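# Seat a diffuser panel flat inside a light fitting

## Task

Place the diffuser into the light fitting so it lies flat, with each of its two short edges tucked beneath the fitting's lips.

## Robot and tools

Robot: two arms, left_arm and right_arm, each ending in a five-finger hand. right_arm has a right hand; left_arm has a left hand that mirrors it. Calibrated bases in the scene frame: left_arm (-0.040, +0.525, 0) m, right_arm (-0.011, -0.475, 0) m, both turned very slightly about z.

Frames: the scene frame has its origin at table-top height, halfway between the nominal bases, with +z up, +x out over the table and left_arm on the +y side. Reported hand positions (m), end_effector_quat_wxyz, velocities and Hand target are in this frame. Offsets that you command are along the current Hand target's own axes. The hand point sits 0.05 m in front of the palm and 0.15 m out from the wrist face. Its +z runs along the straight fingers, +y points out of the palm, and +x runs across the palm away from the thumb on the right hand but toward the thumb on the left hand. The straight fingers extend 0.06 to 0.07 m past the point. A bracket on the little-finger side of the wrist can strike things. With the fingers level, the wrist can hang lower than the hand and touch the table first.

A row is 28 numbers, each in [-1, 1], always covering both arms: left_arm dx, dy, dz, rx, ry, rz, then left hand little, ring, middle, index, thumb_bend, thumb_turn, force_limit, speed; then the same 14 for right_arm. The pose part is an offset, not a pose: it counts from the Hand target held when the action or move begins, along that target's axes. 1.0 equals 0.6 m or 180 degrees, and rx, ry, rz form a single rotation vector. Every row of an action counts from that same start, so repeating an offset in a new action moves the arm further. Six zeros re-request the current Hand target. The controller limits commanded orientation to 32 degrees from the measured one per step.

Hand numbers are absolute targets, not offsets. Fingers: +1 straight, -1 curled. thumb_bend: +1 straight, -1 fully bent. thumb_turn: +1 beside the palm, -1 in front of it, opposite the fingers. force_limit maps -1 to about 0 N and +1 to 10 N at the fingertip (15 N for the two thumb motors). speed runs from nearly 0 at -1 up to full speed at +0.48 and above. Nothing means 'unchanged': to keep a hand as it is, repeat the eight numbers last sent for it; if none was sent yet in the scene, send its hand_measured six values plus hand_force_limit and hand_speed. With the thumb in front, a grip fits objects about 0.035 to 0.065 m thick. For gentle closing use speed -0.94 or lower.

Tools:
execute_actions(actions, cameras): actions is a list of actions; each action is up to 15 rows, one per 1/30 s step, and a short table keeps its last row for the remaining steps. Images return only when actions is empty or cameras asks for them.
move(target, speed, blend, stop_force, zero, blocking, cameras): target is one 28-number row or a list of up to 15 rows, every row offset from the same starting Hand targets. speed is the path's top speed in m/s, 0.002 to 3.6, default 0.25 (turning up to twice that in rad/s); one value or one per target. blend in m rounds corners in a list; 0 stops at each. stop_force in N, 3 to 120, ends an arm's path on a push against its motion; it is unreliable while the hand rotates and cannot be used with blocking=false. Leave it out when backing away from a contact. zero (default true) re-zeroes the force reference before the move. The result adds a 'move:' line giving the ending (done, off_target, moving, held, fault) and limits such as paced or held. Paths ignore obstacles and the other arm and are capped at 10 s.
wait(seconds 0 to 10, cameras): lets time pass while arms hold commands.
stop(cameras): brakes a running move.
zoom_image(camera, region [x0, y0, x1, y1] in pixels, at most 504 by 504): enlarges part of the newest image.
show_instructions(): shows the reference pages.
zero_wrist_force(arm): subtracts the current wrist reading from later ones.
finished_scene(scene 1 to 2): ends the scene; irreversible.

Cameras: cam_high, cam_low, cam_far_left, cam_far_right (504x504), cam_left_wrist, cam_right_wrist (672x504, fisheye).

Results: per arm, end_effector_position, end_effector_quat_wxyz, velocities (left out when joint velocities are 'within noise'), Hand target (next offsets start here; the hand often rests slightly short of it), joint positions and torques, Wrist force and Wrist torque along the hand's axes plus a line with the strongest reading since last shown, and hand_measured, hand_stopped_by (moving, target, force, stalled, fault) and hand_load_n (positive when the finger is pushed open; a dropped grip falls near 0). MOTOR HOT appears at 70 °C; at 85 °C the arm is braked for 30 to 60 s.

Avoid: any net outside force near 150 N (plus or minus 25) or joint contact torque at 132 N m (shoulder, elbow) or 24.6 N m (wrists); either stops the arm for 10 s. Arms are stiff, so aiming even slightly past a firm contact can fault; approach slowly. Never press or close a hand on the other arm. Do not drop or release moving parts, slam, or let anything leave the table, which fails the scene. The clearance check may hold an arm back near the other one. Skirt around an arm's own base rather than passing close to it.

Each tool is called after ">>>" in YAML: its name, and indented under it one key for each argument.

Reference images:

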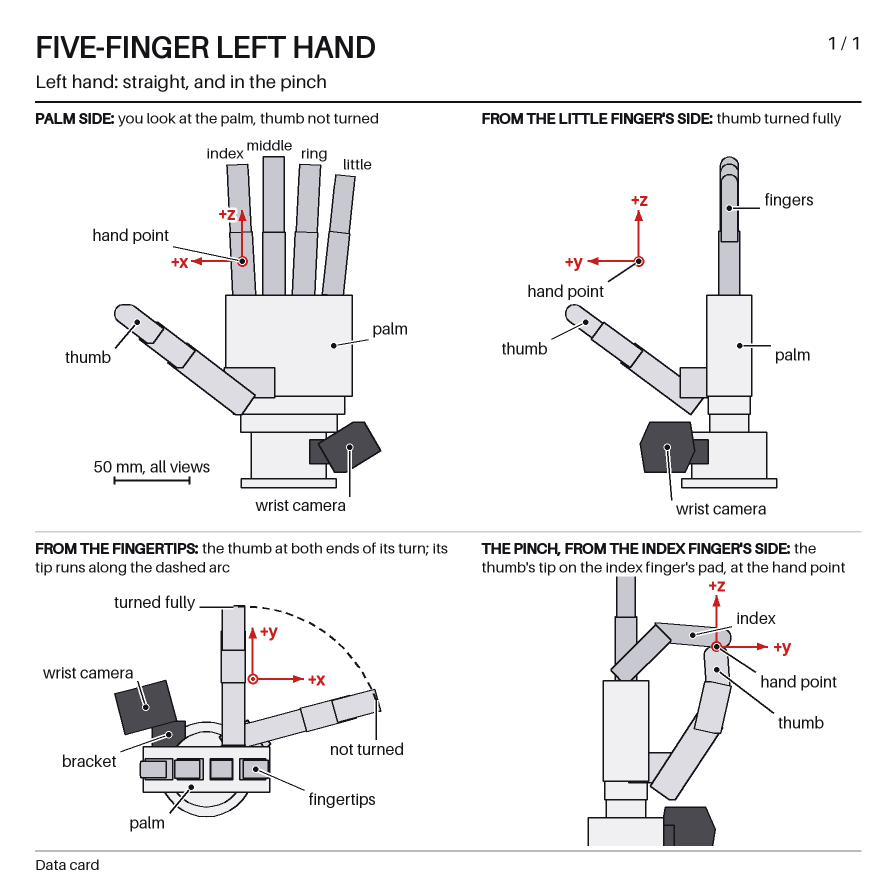

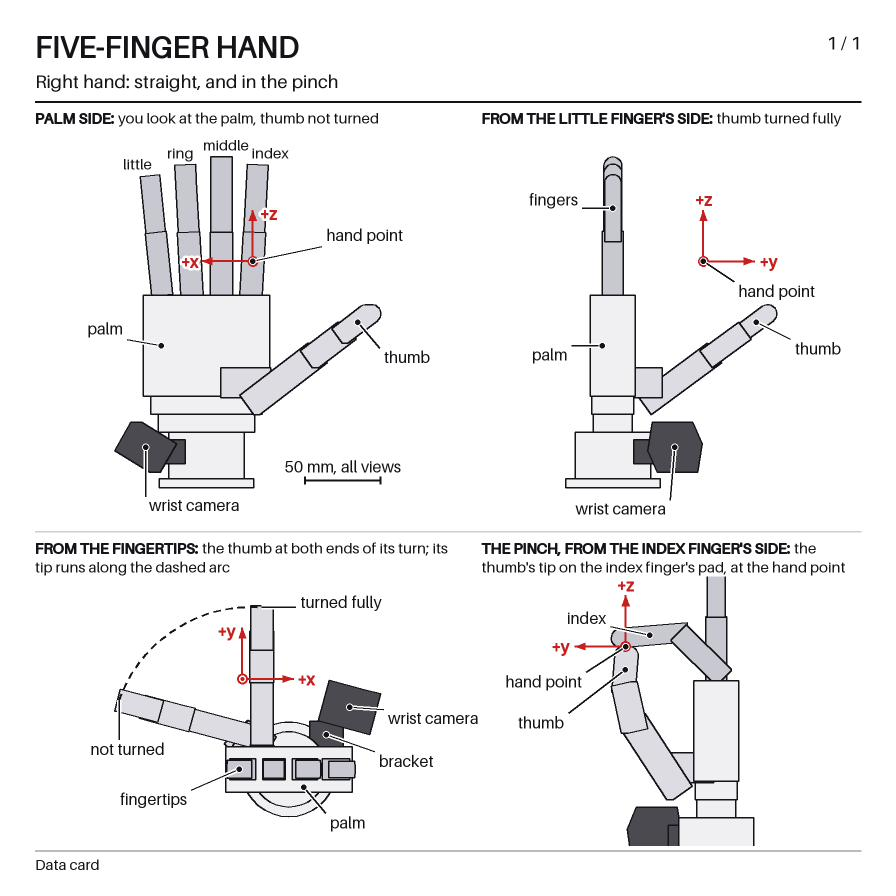

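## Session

>>> execute_actions:
  actions: []

Scene clock: 0.00 s.
left_arm: end_effector_position=(+0.2196, +0.2523, +0.3082) hand_measured=(+1.000, +1.000, +1.000, +1.000, +1.000, +1.000) hand_load_n=(+0.0, +0.0, +0.0, +0.0, +0.0, +0.0) hand_stopped_by=(target, target, target, target, target, target) hand_force_limit=0.00 hand_speed=-0.80 end_effector_quat_wxyz=(+0.261, +0.934, -0.218, +0.107) | right_arm: end_effector_position=(+0.4906, -0.5905, +0.2243) hand_measured=(+1.000, +1.000, +1.000, +1.000, +1.000, +1.000) hand_load_n=(+0.0, +0.0, +0.0, +0.5, +0.0, +0.0) hand_stopped_by=(target, target, target, target, target, target) hand_force_limit=0.00 hand_speed=-0.80 end_effector_quat_wxyz=(+0.060, +0.779, +0.562, +0.272)
Joint positions: left_arm=[3.378 -1.419 -1.992 1.798 -1.001 2.269] | right_arm=[-0.705 -1.436 1.787 0.956 1.065 -0.335]
Joint velocities: within noise
Joint torques (N m): no reading
Motor temperatures (°C): left_arm=[26 22 27 29 33 24] | right_arm=[21 25 24 29 34 33]
Wrist force (N): no reading
Wrist torque (N m): no reading
Wrist force, peak (N): no reading
Hand target: left_arm +0.2196, +0.2523, +0.3082; +0.261, +0.934, -0.218, +0.107 | right_arm +0.4906, -0.5905, +0.2243; +0.060, +0.779, +0.562, +0.272
camera_calibration:
cam_left_wrist: T_world_to_cam=[[0.648963, 0.678513, -0.344189, -0.21058], [0.58339, -0.153397, 0.797575, -0.337587], [0.488368, -0.718393, -0.495387, 0.344416], [0, 0, 0, 1]] pos_world=[0.165402, 0.338523, 0.367391]
cam_right_wrist: T_world_to_cam=[[0.888971, -0.0899205, 0.449048, -0.584859], [-0.21792, -0.945466, 0.242085, -0.505326], [0.402791, -0.313063, -0.860088, -0.0748947], [0, 0, 0, 1]] pos_world=[0.439969, -0.553806, 0.320546]

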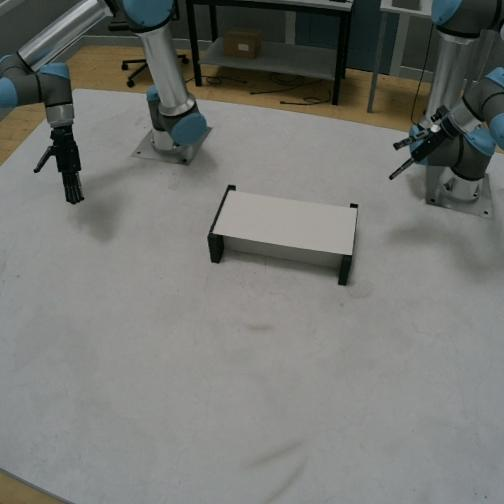

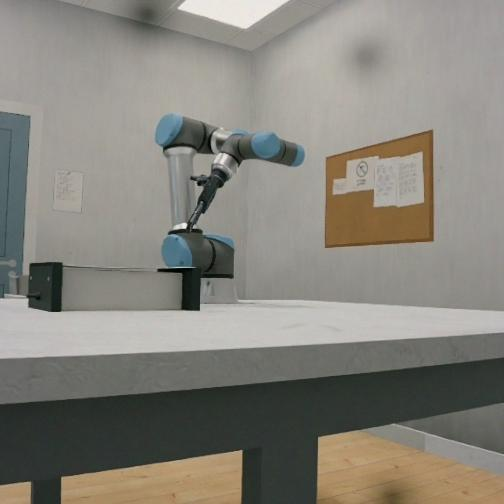

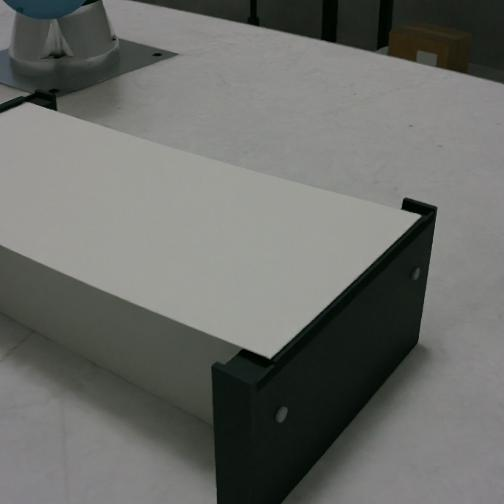

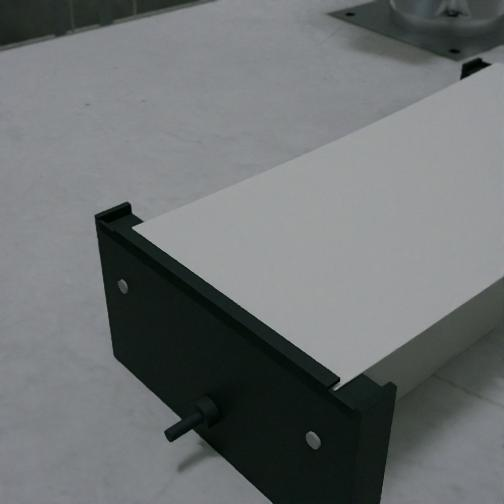

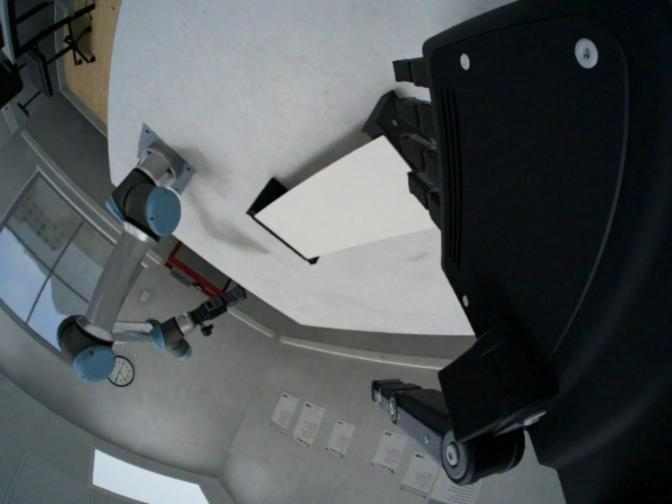

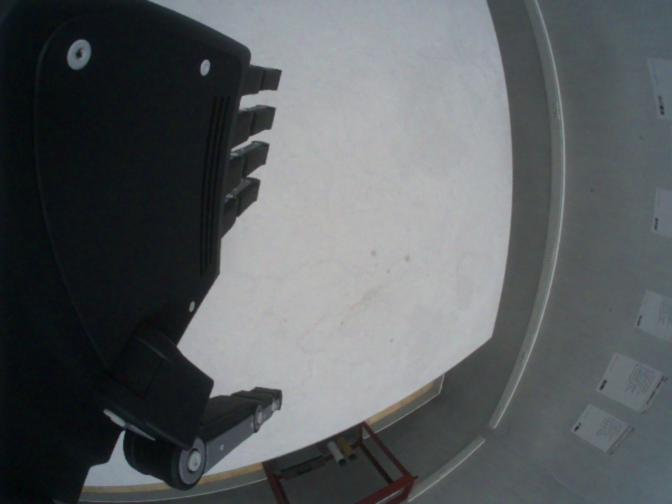

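>>> zoom_image:
  camera: "cam_left_wrist"
  region: [230, 80, 470, 290]

>>> zoom_image:
  camera: "cam_high"
  region: [190, 170, 380, 300]

>>> zoom_image:
  camera: "cam_far_left"
  region: [200, 180, 460, 440]

>>> zoom_image:
  camera: "cam_far_right"
  region: [80, 180, 400, 500]

>>> zoom_image:
  camera: "cam_low"
  region: [20, 235, 220, 335]

Scaled by 2.100 from the camera's 672x504 image, which has a finer 960x720 frame.

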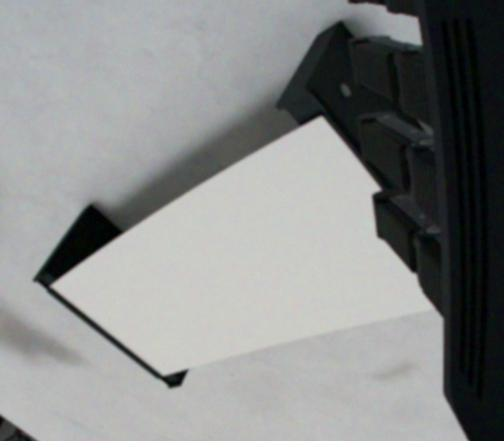

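Scaled by 2.653.

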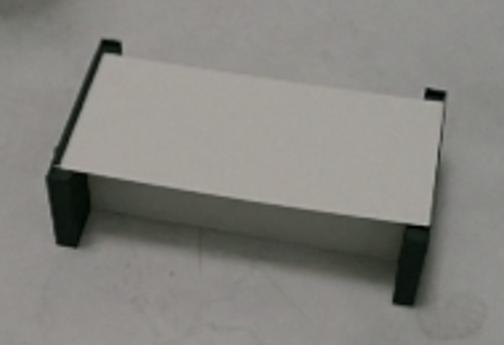

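Scaled by 1.938.

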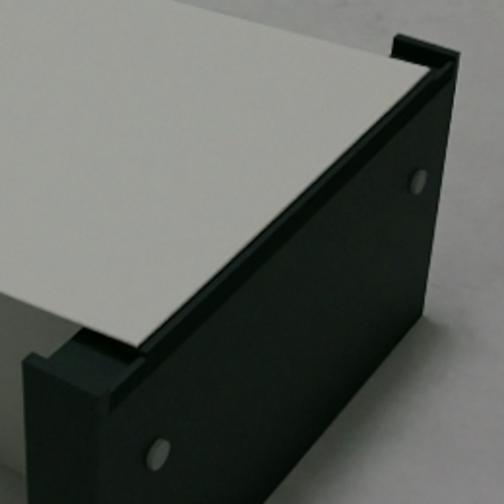

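Scaled by 1.575.

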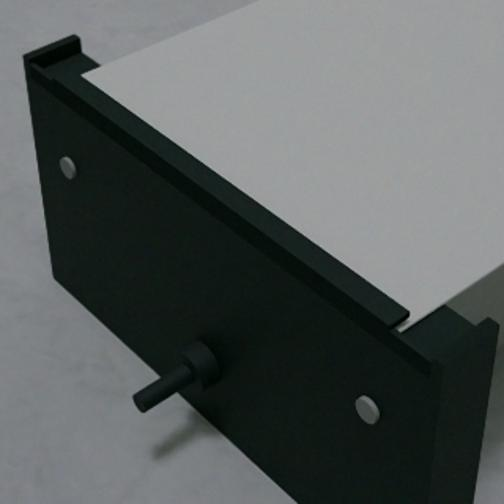

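Scaled by 2.520.

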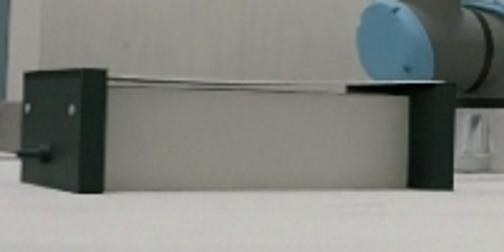

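>>> move:
  target:
    - [0.2018,-0.0788,0.0502,0.0102,-0.0197,-0.1713,1,1,0.92,1,1,1,0,0.3,0.424,-0.5963,-0.1535,0.1,-0.06,-0.077,1,1,1,1,1,-1,0,0.3]
    - [0.2018,-0.0788,0.0502,0.0102,-0.0197,-0.1713,1,1,0.92,1,1,1,0,0.3,0.7643,-0.7925,-0.0040,0.1556,-0.0923,-0.1199,1,1,1,1,1,-1,0,0.3]
    - [0.2018,-0.0788,0.0502,0.0102,-0.0197,-0.1713,1,1,0.92,1,1,1,0,0.3,0.7057,-0.8583,0.1355,0.1556,-0.0923,-0.1199,1,1,1,1,1,-1,0,0.3]
  blend: 0.03
  speed: 0.25
  cameras: ["all"]

Scene clock: 94.93 s.
left_arm: end_effector_position=(+0.3509, +0.2299, +0.3000) hand_measured=(+1.000, +1.000, +0.920, +1.000, +1.000, +1.000) hand_load_n=(+0.0, +0.0, +0.0, +0.0, +0.0, +0.0) hand_stopped_by=(target, target, target, target, target, target) hand_force_limit=0.00 hand_speed=0.30 end_effector_quat_wxyz=(+0.258, +0.966, +0.032, +0.009) | right_arm: end_effector_position=(+0.1905, -0.0025, +0.1006) hand_measured=(+1.000, +1.000, +1.000, +1.000, +1.000, -1.000) hand_load_n=(+0.0, +0.0, +0.0, +0.0, +0.0, +0.0) hand_stopped_by=(target, target, target, target, target, target) hand_force_limit=0.00 hand_speed=0.30 end_effector_quat_wxyz=(+0.000, +0.684, +0.730, +0.000)
Joint positions: left_arm=[3.189 -1.719 -1.666 1.83 -1.048 1.539] | right_arm=[1.059 -0.962 1.384 1.15 1.571 0.973]
Joint torques (N m): left_arm=[4 37.1 3.53 -0.54 2.85 -2.28] | right_arm=[-9.56 -40.27 -12.6 0.61 1.59 -1.22]
Wrist force (N): left_arm=[-1.0 -0.1 -0.1] | right_arm=[0.9 0.5 0.2]
Wrist torque (N m): left_arm=[0.00 0.18 -0.03] | right_arm=[-0.03 0.04 0.08]
Wrist force, peak (N): left_arm=[-1.2 -0.3 0.0] | right_arm=[1.0 0.7 2.7]
Hand target: left_arm +0.3509, +0.2299, +0.3000; +0.258, +0.966, +0.032, +0.009 | right_arm +0.1905, -0.0025, +0.1005; +0.000, +0.684, +0.730, +0.000
Off the commanded pose: left_arm 0.000 m, 0 deg | right_arm 0.000 m, 0 deg.
move: done
camera_calibration:
cam_left_wrist: T_world_to_cam=[[0.16897, 0.865477, -0.471591, -0.119856], [0.810389, 0.150343, 0.566274, -0.49115], [0.560998, -0.477856, -0.67597, 0.233631], [0, 0, 0, 1]] pos_world=[0.287208, 0.289216, 0.37953]
cam_right_wrist: T_world_to_cam=[[0.940741, 0.336894, -0.0388386, -0.169376], [0.308242, -0.801693, 0.512127, -0.111852], [0.141396, -0.493751, -0.858031, 0.172927], [0, 0, 0, 1]] pos_world=[0.169365, 0.0527733, 0.199081]

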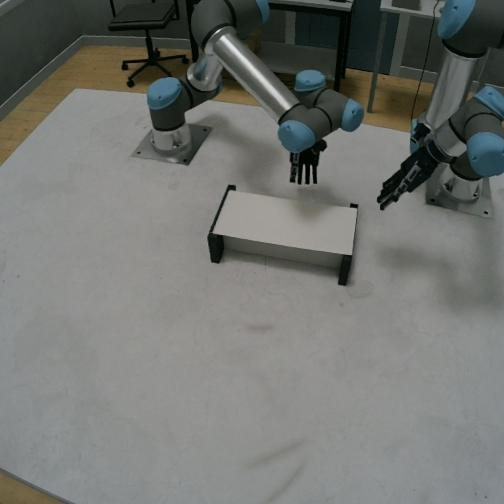

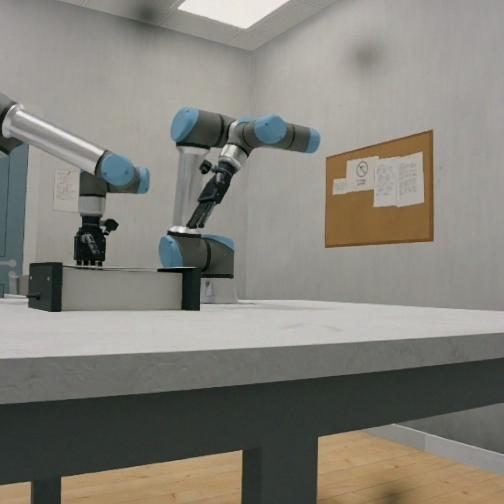

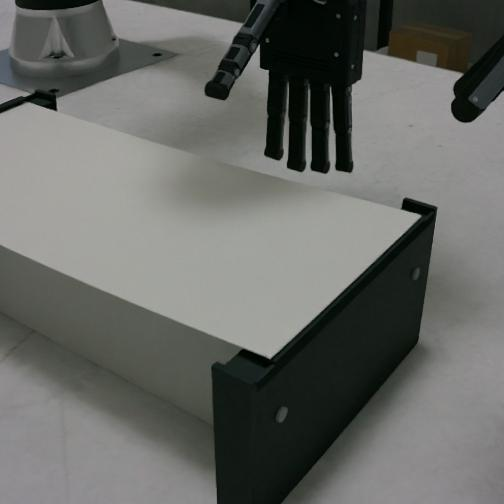

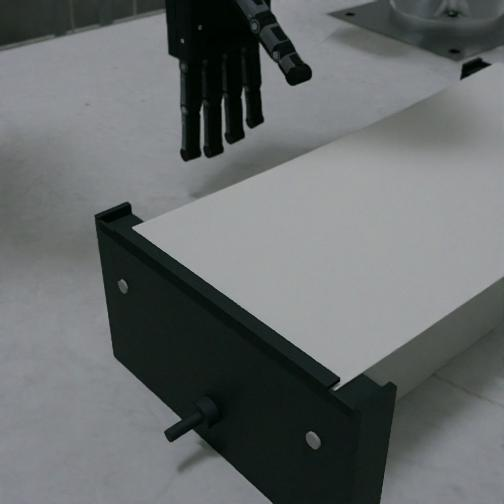

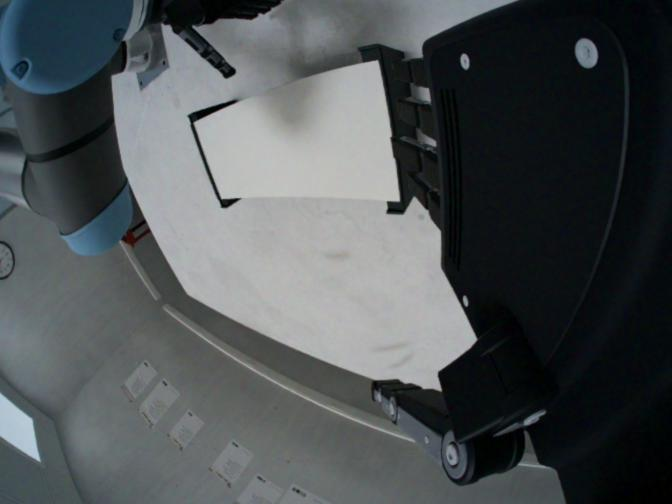

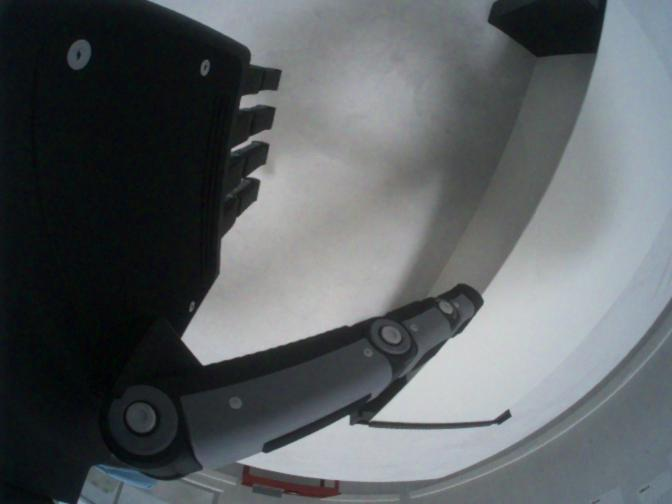

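>>> zoom_image:
  camera: "cam_right_wrist"
  region: [380, 0, 672, 300]

Scaled by 1.680 from the camera's 672x504 image, which has a finer 960x720 frame.

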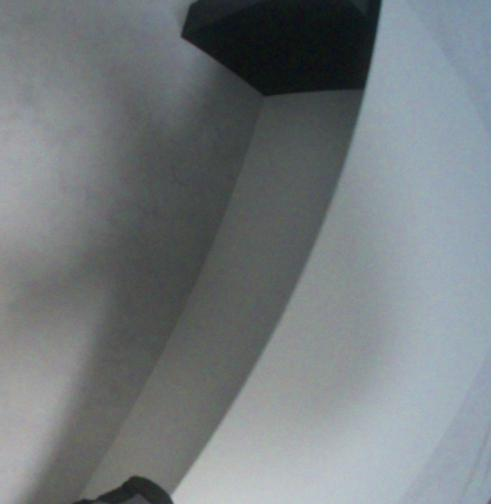

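>>> execute_actions:
  actions:
    - [[0,0,0,0,0,0,1,1,0.92,1,1,1,0,0.3,0,0,0,0,0,0,0.15,0.15,0.15,0.15,0.45,-1,-0.6,0]]
    - [[0,0,0,0,0,0,1,1,0.92,1,1,1,0,0.3,0,0,0,0,0,0,0.15,0.15,0.15,0.15,0.45,-1,-0.6,0]]
  cameras: []

>>> move:
  target: [-0.0066,0.0162,0.1729,0,0,0,1,1,0.92,1,1,1,0,0.3,-0.0114,0.1723,-0.0016,0,0,0,0.15,0.15,0.15,0.15,0.45,-1,-0.6,0]
  speed: 0.12
  cameras: ["cam_far_left","cam_far_right","cam_left_wrist","cam_right_wrist"]

Scene clock: 130.50 s.
left_arm: end_effector_position=(+0.3509, +0.2299, +0.3000) hand_measured=(+1.000, +1.000, +0.920, +1.000, +1.000, +1.000) hand_load_n=(+0.0, -0.5, +0.0, +0.0, +0.0, +0.0) hand_stopped_by=(target, target, target, target, target, target) hand_force_limit=0.00 hand_speed=0.30 end_effector_quat_wxyz=(+0.258, +0.966, +0.032, +0.009) | right_arm: end_effector_position=(+0.1905, -0.0025, +0.1005) hand_measured=(+0.150, +0.150, +0.150, +0.150, +0.450, -1.000) hand_load_n=(+0.0, +0.0, +0.0, +0.0, +0.0, +0.0) hand_stopped_by=(target, target, target, target, target, target) hand_force_limit=-0.60 hand_speed=0.00 end_effector_quat_wxyz=(+0.000, +0.684, +0.730, +0.000)
Joint positions: left_arm=[3.189 -1.719 -1.666 1.83 -1.048 1.539] | right_arm=[1.059 -0.962 1.384 1.15 1.571 0.973]
Joint torques (N m): left_arm=[4.24 36.28 5.38 -0.67 2.65 -2.67] | right_arm=[-8.35 -36.1 -17.25 0.96 0.61 1.13]
Wrist force (N): left_arm=[-1.0 -0.2 -0.2] | right_arm=[0.7 0.5 0.4]
Wrist torque (N m): left_arm=[0.00 0.16 -0.02] | right_arm=[-0.01 0.06 0.06]
Wrist force, peak (N): left_arm=[-1.3 -0.1 -0.3] | right_arm=[1.4 0.3 0.5]
Hand target: left_arm +0.3509, +0.2299, +0.3000; +0.258, +0.966, +0.032, +0.009 | right_arm +0.1905, -0.0025, +0.1005; +0.000, +0.684, +0.730, +0.000
Off the commanded pose: left_arm 0.000 m, 0 deg | right_arm 0.000 m, 0 deg.
No camera images: "cameras" was empty.

Scene clock: 131.83 s.
left_arm: end_effector_position=(+0.3509, +0.1697, +0.2149) hand_measured=(+1.000, +1.000, +0.920, +1.000, +1.000, +1.000) hand_load_n=(+0.0, +0.0, +0.0, +0.0, +0.0, +0.0) hand_stopped_by=(target, target, target, target, target, target) hand_force_limit=0.00 hand_speed=0.30 end_effector_quat_wxyz=(+0.258, +0.966, +0.032, +0.009) | right_arm: end_effector_position=(+0.2941, -0.0026, +0.1014) hand_measured=(+0.150, +0.150, +0.150, +0.150, +0.450, -1.000) hand_load_n=(+0.0, +0.0, +0.0, +0.0, +0.0, +0.0) hand_stopped_by=(target, target, target, target, target, target) hand_force_limit=-0.60 hand_speed=0.00 end_effector_quat_wxyz=(+0.000, +0.684, +0.730, +0.000)
Joint positions: left_arm=[3.02 -1.833 -1.729 2.104 -1.059 1.344] | right_arm=[0.896 -0.877 1.236 1.212 1.571 0.81]
Joint torques (N m): left_arm=[-7.09 36.22 32.22 -0.56 2.8 0.84] | right_arm=[-2.22 -58.62 -17.43 0.77 -1.18 -0.38]
Wrist force (N): left_arm=[-0.7 -0.1 -0.2] | right_arm=[1.6 0.3 0.4]
Wrist torque (N m): left_arm=[0.01 0.10 0.00] | right_arm=[-0.06 -0.10 0.09]
Wrist force, peak (N): left_arm=[-1.3 0.1 -1.5] | right_arm=[1.2 2.0 0.3]
Hand target: left_arm +0.3509, +0.1696, +0.2150; +0.258, +0.966, +0.032, +0.009 | right_arm +0.2941, -0.0026, +0.1015; +0.000, +0.684, +0.730, +0.000
Off the commanded pose: left_arm 0.000 m, 0 deg | right_arm 0.000 m, 0 deg.
move: done
camera_calibration:
cam_left_wrist: T_world_to_cam=[[0.168801, 0.865558, -0.471503, -0.107766], [0.81058, 0.150256, 0.566024, -0.433994], [0.560773, -0.477737, -0.676241, 0.14742], [0, 0, 0, 1]] pos_world=[0.287309, 0.228915, 0.29453]
cam_right_wrist: T_world_to_cam=[[0.940751, 0.336852, -0.0389666, -0.26675], [0.308255, -0.801634, 0.512213, -0.144249], [0.141303, -0.493876, -0.857974, 0.15885], [0, 0, 0, 1]] pos_world=[0.272965, 0.0526733, 0.199781]
Images, in order (width x height): cam_far_left 504x504, cam_far_right 504x504, cam_left_wrist 672x504, cam_right_wrist 672x504.

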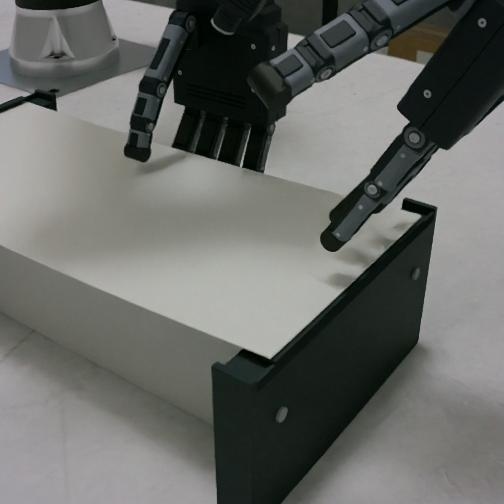

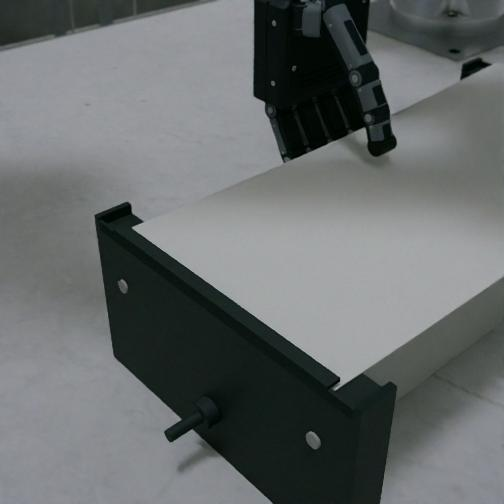

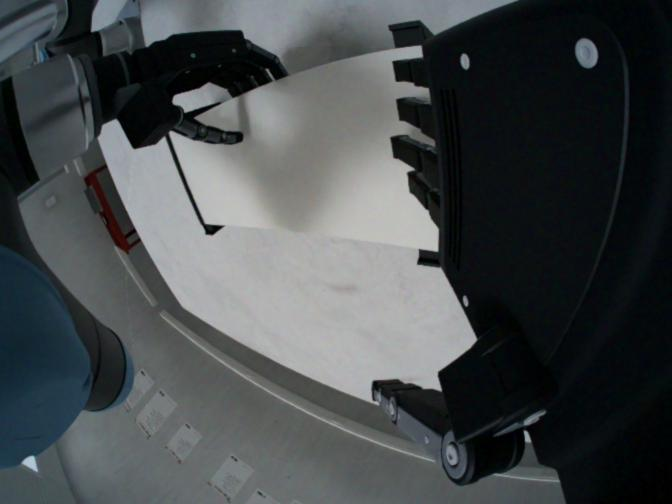

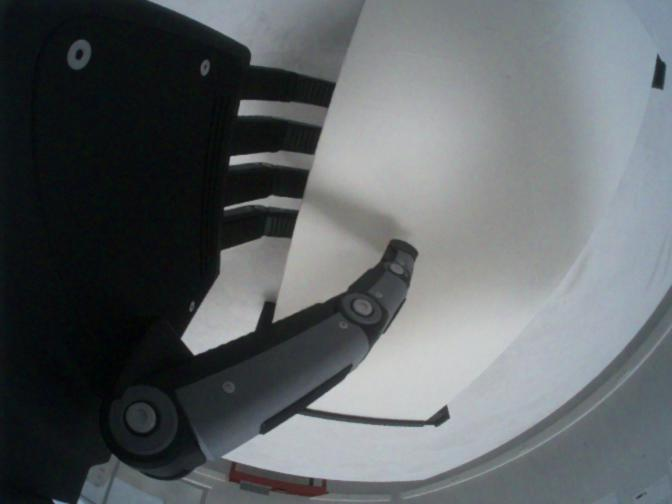

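>>> execute_actions:
  actions:
    - [[0,0,0,0,0,0,1,1,0.92,1,1,1,0,0.3,0,0,0,0,0,0,-0.5,-0.5,-0.5,-0.5,0.0,-1,-0.4,-0.75]]
    - [[0,0,0,0,0,0,1,1,0.92,1,1,1,0,0.3,0,0,0,0,0,0,-0.5,-0.5,-0.5,-0.5,0.0,-1,-0.4,-0.75]]
    - [[0,0,0,0,0,0,1,1,0.92,1,1,1,0,0.3,0,0,0,0,0,0,-0.5,-0.5,-0.5,-0.5,0.0,-1,-0.4,-0.75]]
  cameras: []

>>> move:
  target: [0,-0.0167,0.0289,0,0,0,1,1,0.92,1,1,1,0,0.3,0,0,0,0,0,0,-0.5,-0.5,-0.5,-0.5,0.0,-1,-0.4,-0.75]
  speed: 0.03
  stop_force: 4
  cameras: ["cam_far_left","cam_low"]

>>> zoom_image:
  camera: "cam_far_left"
  region: [200, 180, 460, 440]

Scene clock: 143.33 s.
left_arm: end_effector_position=(+0.3509, +0.1696, +0.2150) hand_measured=(+1.000, +1.000, +0.920, +1.000, +1.000, +1.000) hand_load_n=(+0.0, +0.0, +0.0, +0.0, +0.0, +0.0) hand_stopped_by=(target, target, target, target, target, target) hand_force_limit=0.00 hand_speed=0.30 end_effector_quat_wxyz=(+0.258, +0.966, +0.032, +0.009) | right_arm: end_effector_position=(+0.2941, -0.0026, +0.1015) hand_measured=(-0.354, -0.286, -0.260, -0.262, +0.240, -1.000) hand_load_n=(+6.0, +1.5, +9.5, +11.5, +6.0, +0.0) hand_stopped_by=(force, force, force, force, force, target) hand_force_limit=-0.40 hand_speed=-0.75 end_effector_quat_wxyz=(+0.000, +0.684, +0.730, +0.000)
Joint positions: left_arm=[3.02 -1.833 -1.729 2.104 -1.059 1.344] | right_arm=[0.896 -0.877 1.236 1.212 1.571 0.81]
Joint torques (N m): left_arm=[-7.79 41.5 31.24 -0.76 3.25 -2.38] | right_arm=[-9.27 -59.56 -22.93 2.33 -0.38 -1.19]
Wrist force (N): left_arm=[-0.8 -0.2 -0.1] | right_arm=[1.3 0.1 1.1]
Wrist torque (N m): left_arm=[-0.01 0.12 0.00] | right_arm=[-0.12 -0.19 0.17]
Wrist force, peak (N): left_arm=[-1.0 -0.1 -0.3] | right_arm=[1.7 0.8 0.6]
Hand target: left_arm +0.3509, +0.1696, +0.2150; +0.258, +0.966, +0.032, +0.009 | right_arm +0.2941, -0.0026, +0.1015; +0.000, +0.684, +0.730, +0.000
Off the commanded pose: left_arm 0.000 m, 0 deg | right_arm 0.000 m, 0 deg.
No camera images: "cameras" was empty.

Scene clock: 145.07 s.
left_arm: end_effector_position=(+0.3509, +0.1696, +0.1952) hand_measured=(+1.000, +1.000, +0.920, +1.000, +1.000, +1.000) hand_load_n=(+0.0, -0.5, -2.0, +0.5, +0.0, +0.0) hand_stopped_by=(target, target, target, target, target, target) hand_force_limit=0.00 hand_speed=0.30 end_effector_quat_wxyz=(+0.258, +0.966, +0.032, +0.009) | right_arm: end_effector_position=(+0.2941, -0.0026, +0.1015) hand_measured=(-0.354, -0.286, -0.260, -0.262, +0.240, -1.000) hand_load_n=(+9.5, +2.0, +9.5, +11.0, +6.5, +0.5) hand_stopped_by=(force, force, force, force, force, target) hand_force_limit=-0.40 hand_speed=-0.75 end_effector_quat_wxyz=(+0.000, +0.684, +0.730, +0.000)
Joint positions: left_arm=[3.02 -1.853 -1.758 2.153 -1.059 1.344] | right_arm=[0.896 -0.877 1.236 1.212 1.571 0.81]
Joint torques (N m): left_arm=[0.36 38.68 30.82 -0.33 2.44 1.92] | right_arm=[-7.35 -59.02 -20.95 4.08 0.72 -1.39]
Wrist force (N): left_arm=[-1.5 1.5 -4.8] | right_arm=[1.1 0.7 2.3]
Wrist torque (N m): left_arm=[0.20 -0.07 -0.09] | right_arm=[-0.16 -0.36 0.19]
Wrist force, peak (N): left_arm=[-1.5 1.2 -8.4] | right_arm=[0.6 1.4 2.7]
Hand target: left_arm +0.3509, +0.1696, +0.1952; +0.258, +0.966, +0.032, +0.009 | right_arm +0.2941, -0.0026, +0.1015; +0.000, +0.684, +0.730, +0.000
Off the commanded pose: left_arm 0.000 m, 0 deg | right_arm 0.000 m, 0 deg.
move: contact (left_arm)
Images, in order (width x height): cam_low 504x504, cam_far_left 504x504.

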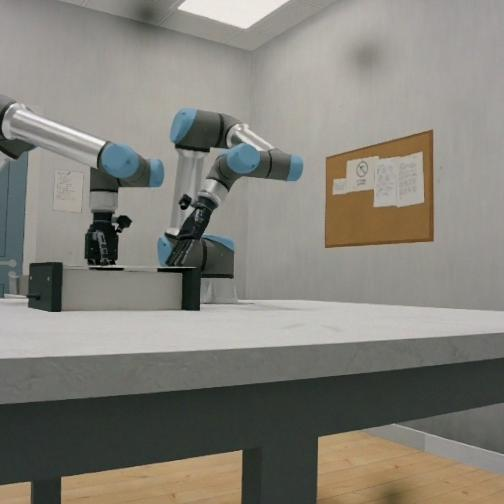

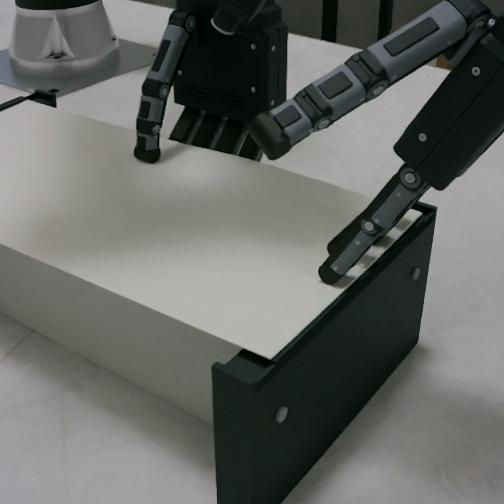

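Scaled by 1.938.

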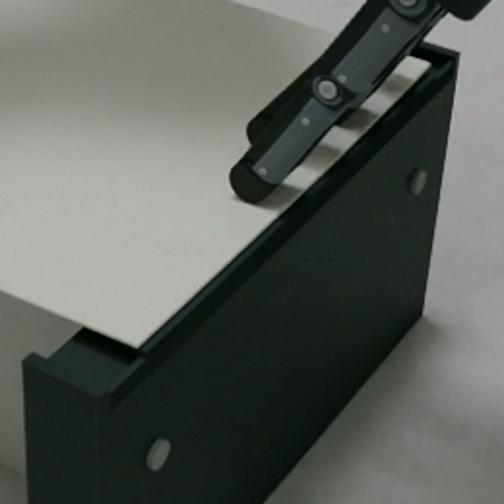

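>>> move:
  target:
    - [0,0,0,0,0,0,1,1,0.92,1,1,1,0,0.3,-0.0017,0,-0.0333,0,0,0,-0.5,-0.5,-0.5,-0.5,0.0,-1,-0.4,-0.75]
    - [-0.0003,0.0043,0.0025,0,0,0,1,1,0.92,1,1,1,0,0.3,-0.0034,0,-0.06,0,0,0,-0.5,-0.5,-0.5,-0.5,0.0,-1,-0.4,-0.75]
  speed: 0.04
  stop_force: 25
  cameras: ["cam_far_left","cam_far_right","cam_low"]

>>> zoom_image:
  camera: "cam_far_left"
  region: [200, 180, 460, 440]

>>> zoom_image:
  camera: "cam_low"
  region: [20, 235, 220, 335]

Scene clock: 158.77 s.
left_arm: end_effector_position=(+0.3510, +0.1666, +0.1952) hand_measured=(+1.000, +1.000, +0.920, +1.000, +1.000, +1.000) hand_load_n=(+0.0, +0.0, -5.0, +0.0, +0.0, +0.0) hand_stopped_by=(target, target, target, target, target, target) hand_force_limit=0.00 hand_speed=0.30 end_effector_quat_wxyz=(+0.258, +0.966, +0.032, +0.009) | right_arm: end_effector_position=(+0.2943, -0.0046, +0.1375) hand_measured=(-0.354, -0.286, -0.260, -0.262, +0.242, -1.000) hand_load_n=(+20.0, +0.0, +6.5, +19.5, +7.5, +1.0) hand_stopped_by=(force, force, force, force, force, target) hand_force_limit=-0.40 hand_speed=-0.75 end_effector_quat_wxyz=(+0.000, +0.684, +0.730, +0.000)
Joint positions: left_arm=[3.012 -1.856 -1.753 2.155 -1.06 1.335] | right_arm=[0.893 -0.91 1.196 1.286 1.571 0.808]
Joint torques (N m): left_arm=[6.45 35.19 16.57 -2.87 1.87 2.72] | right_arm=[6.66 -44.05 -11.95 1.11 -1.69 -0.23]
Wrist force (N): left_arm=[-2.3 2.4 -6.2] | right_arm=[1.2 2.1 8.1]
Wrist torque (N m): left_arm=[0.15 -0.15 -0.06] | right_arm=[-0.21 -0.65 0.49]
Wrist force, peak (N): left_arm=[-5.0 13.4 -26.8] | right_arm=[6.6 6.0 12.8]
Hand target: left_arm +0.3509, +0.1666, +0.1952; +0.258, +0.966, +0.032, +0.009 | right_arm +0.2942, -0.0046, +0.1375; +0.000, +0.684, +0.730, +0.000
Off the commanded pose: left_arm 0.000 m, 0 deg | right_arm 0.000 m, 0 deg.
move: done
Images, in order (width x height): cam_low 504x504, cam_far_left 504x504, cam_far_right 504x504.

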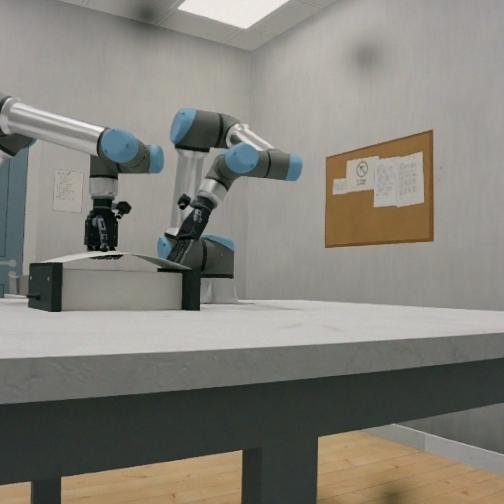

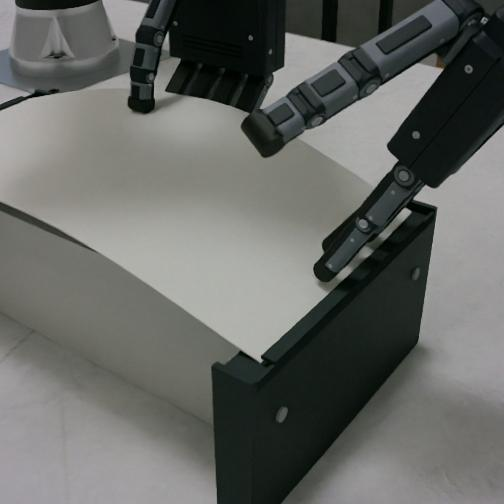

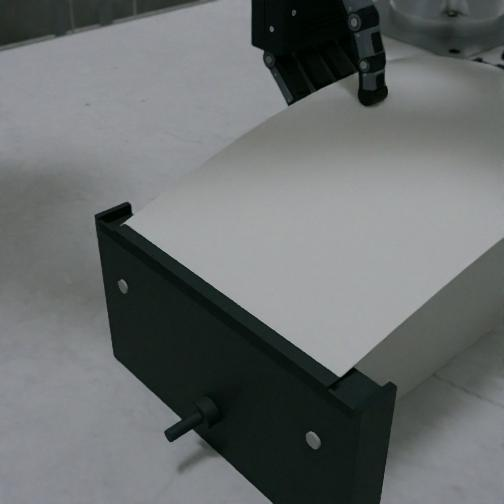

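Scaled by 1.938.

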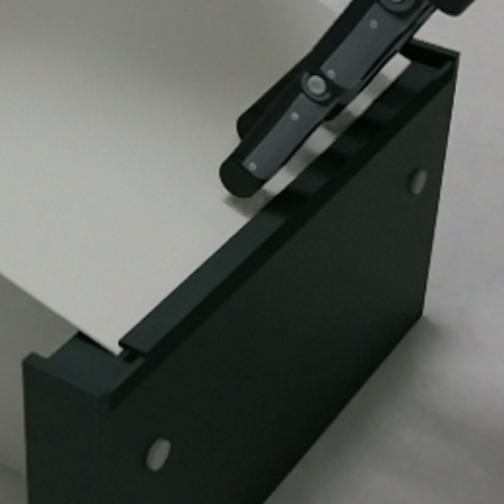

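Scaled by 2.520.

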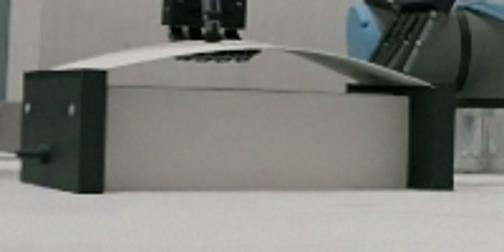

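>>> zoom_image:
  camera: "cam_far_right"
  region: [80, 190, 240, 350]

>>> zoom_image:
  camera: "cam_far_right"
  region: [280, 320, 400, 440]

>>> zoom_image:
  camera: "cam_far_left"
  region: [220, 320, 300, 400]

>>> zoom_image:
  camera: "cam_low"
  region: [20, 250, 80, 290]

Scaled by 3.150.

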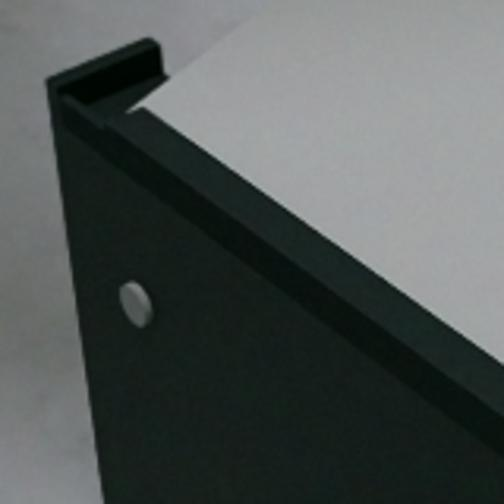

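Scaled by 4.200.

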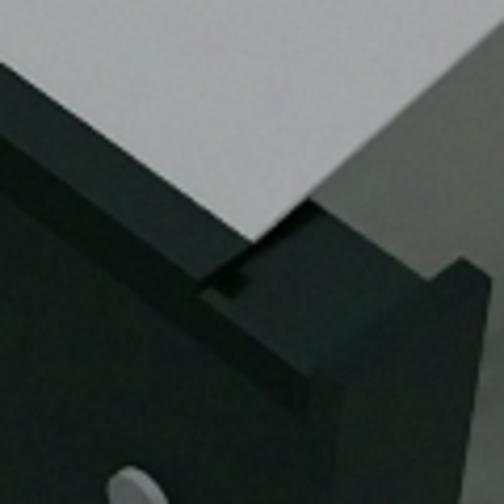

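Scaled by 6.300.

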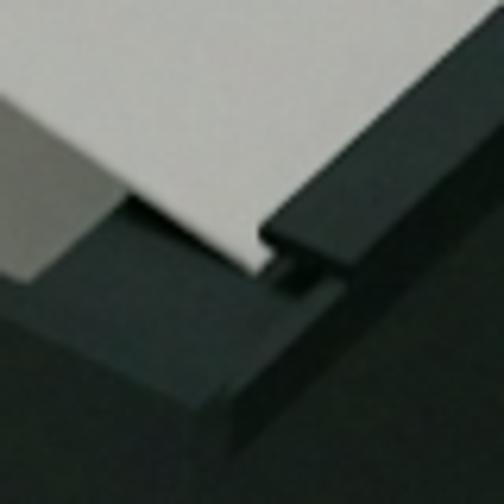

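Scaled by 8.400.

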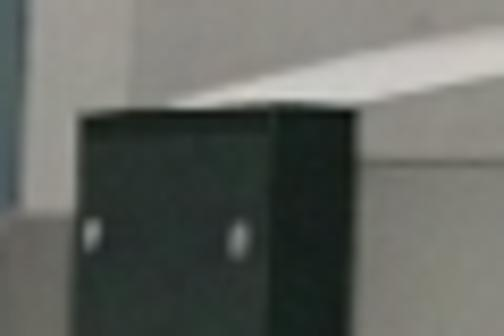

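>>> zoom_image:
  camera: "cam_far_left"
  region: [310, 190, 450, 330]

>>> zoom_image:
  camera: "cam_far_right"
  region: [310, 350, 370, 410]

>>> zoom_image:
  camera: "cam_far_right"
  region: [90, 200, 150, 260]

Scaled by 3.600.

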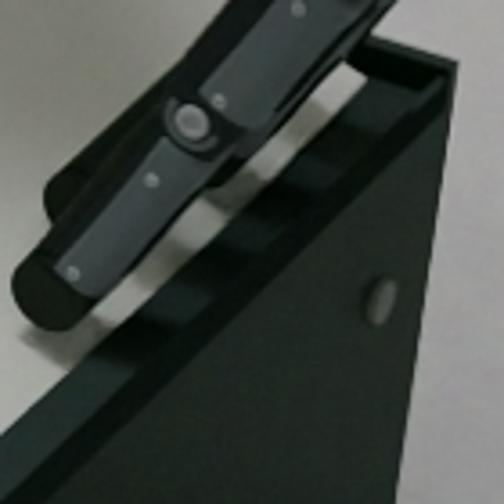

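Scaled by 8.400.

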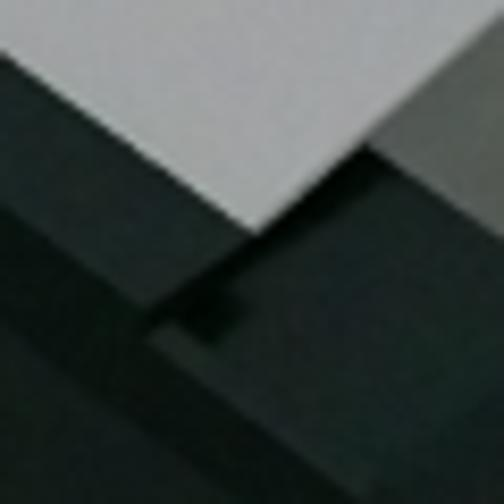

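Scaled by 8.400.

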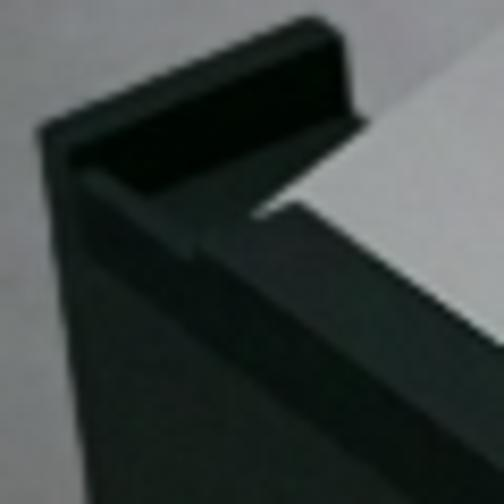

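>>> move:
  target:
    - [-0.0005,0.0058,0.0033,0,0,0,1,1,0.92,1,1,1,0,0.3,-0.0017,0,-0.01,0,0,0,-0.5,-0.5,-0.5,-0.5,0.0,-1,-0.4,-0.75]
    - [-0.0004,0.0035,0.0106,0,0,0,1,1,0.92,1,1,1,0,0.3,-0.0017,0,-0.01,0,0,0,-0.5,-0.5,-0.5,-0.5,0.0,-1,-0.4,-0.75]
  speed: 0.03
  stop_force: 20
  cameras: ["cam_far_left","cam_far_right","cam_low"]

>>> zoom_image:
  camera: "cam_far_left"
  region: [310, 190, 450, 330]

>>> zoom_image:
  camera: "cam_far_left"
  region: [220, 320, 300, 400]

>>> zoom_image:
  camera: "cam_far_right"
  region: [80, 190, 400, 510]

Scene clock: 225.90 s.
left_arm: end_effector_position=(+0.3511, +0.1620, +0.1930) hand_measured=(+1.000, +1.000, +0.920, +1.000, +1.000, +1.000) hand_load_n=(+0.0, +0.0, -4.5, +0.0, +0.0, +0.0) hand_stopped_by=(target, target, target, target, target, target) hand_force_limit=0.00 hand_speed=0.30 end_effector_quat_wxyz=(+0.258, +0.966, +0.032, +0.009) | right_arm: end_effector_position=(+0.2943, -0.0056, +0.1435) hand_measured=(-0.354, -0.286, -0.260, -0.262, +0.242, -1.000) hand_load_n=(+24.0, +0.0, +5.5, +20.5, +8.0, +3.0) hand_stopped_by=(force, force, force, force, force, target) hand_force_limit=-0.40 hand_speed=-0.75 end_effector_quat_wxyz=(+0.000, +0.684, +0.730, +0.000)
Joint positions: left_arm=[3 -1.862 -1.749 2.165 -1.062 1.321] | right_arm=[0.892 -0.917 1.191 1.297 1.571 0.806]
Joint torques (N m): left_arm=[2.27 32.62 26.58 2.75 1.67 2.82] | right_arm=[-1.43 -45.28 -15.54 0.21 -1.71 0.65]
Wrist force (N): left_arm=[-4.7 1.0 -27.9] | right_arm=[-6.1 3.0 9.3]
Wrist torque (N m): left_arm=[1.46 -0.78 -0.15] | right_arm=[-0.18 -0.78 0.58]
Wrist force, peak (N): left_arm=[-5.4 1.5 -35.6] | right_arm=[-7.4 3.3 10.5]
Hand target: left_arm +0.3511, +0.1620, +0.1930; +0.258, +0.965, +0.032, +0.009 (not the last commanded pose) | right_arm +0.2943, -0.0056, +0.1435; +0.000, +0.684, +0.730, +0.000
Off the commanded pose: left_arm 0.002 m, 0 deg | right_arm 0.000 m, 0 deg.
move: contact (left_arm)
Images, in order (width x height): cam_low 504x504, cam_far_left 504x504, cam_far_right 504x504.

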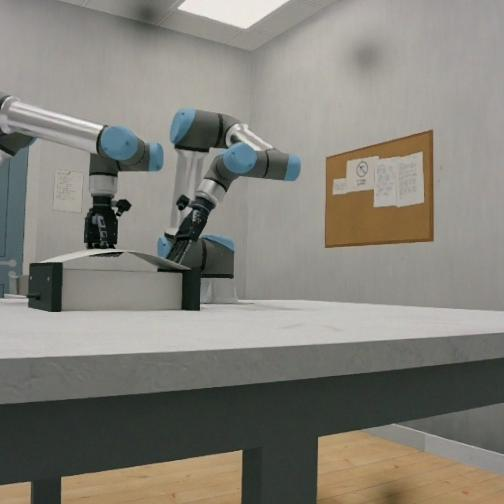

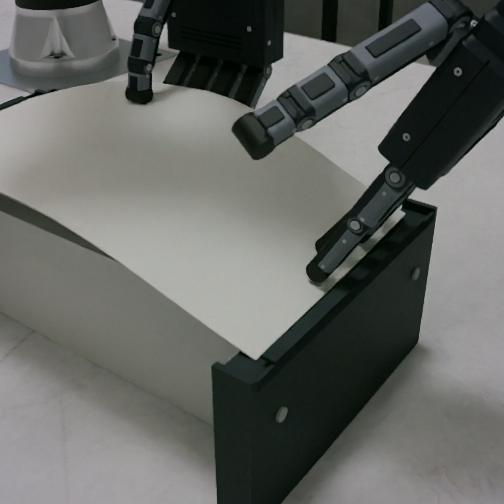

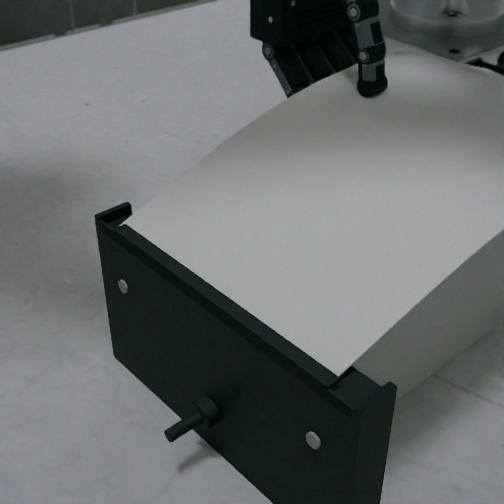

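Scaled by 3.600.

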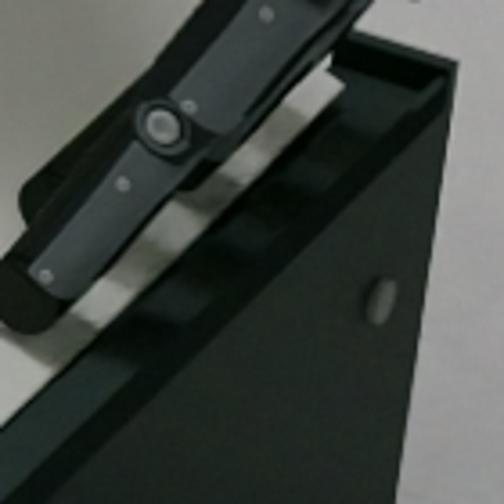

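Scaled by 6.300.

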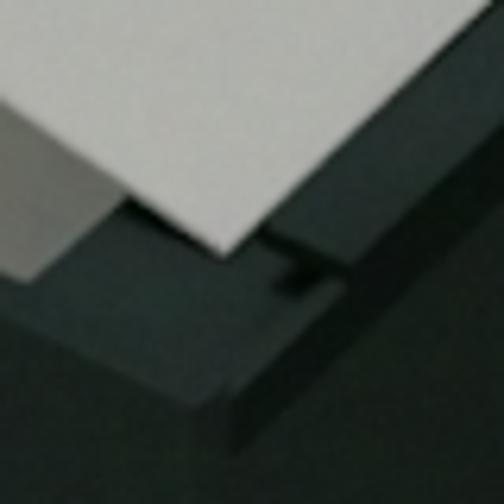

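Invalid region (80, 190, 400, 510): it reaches outside that camera's 504x504 image.


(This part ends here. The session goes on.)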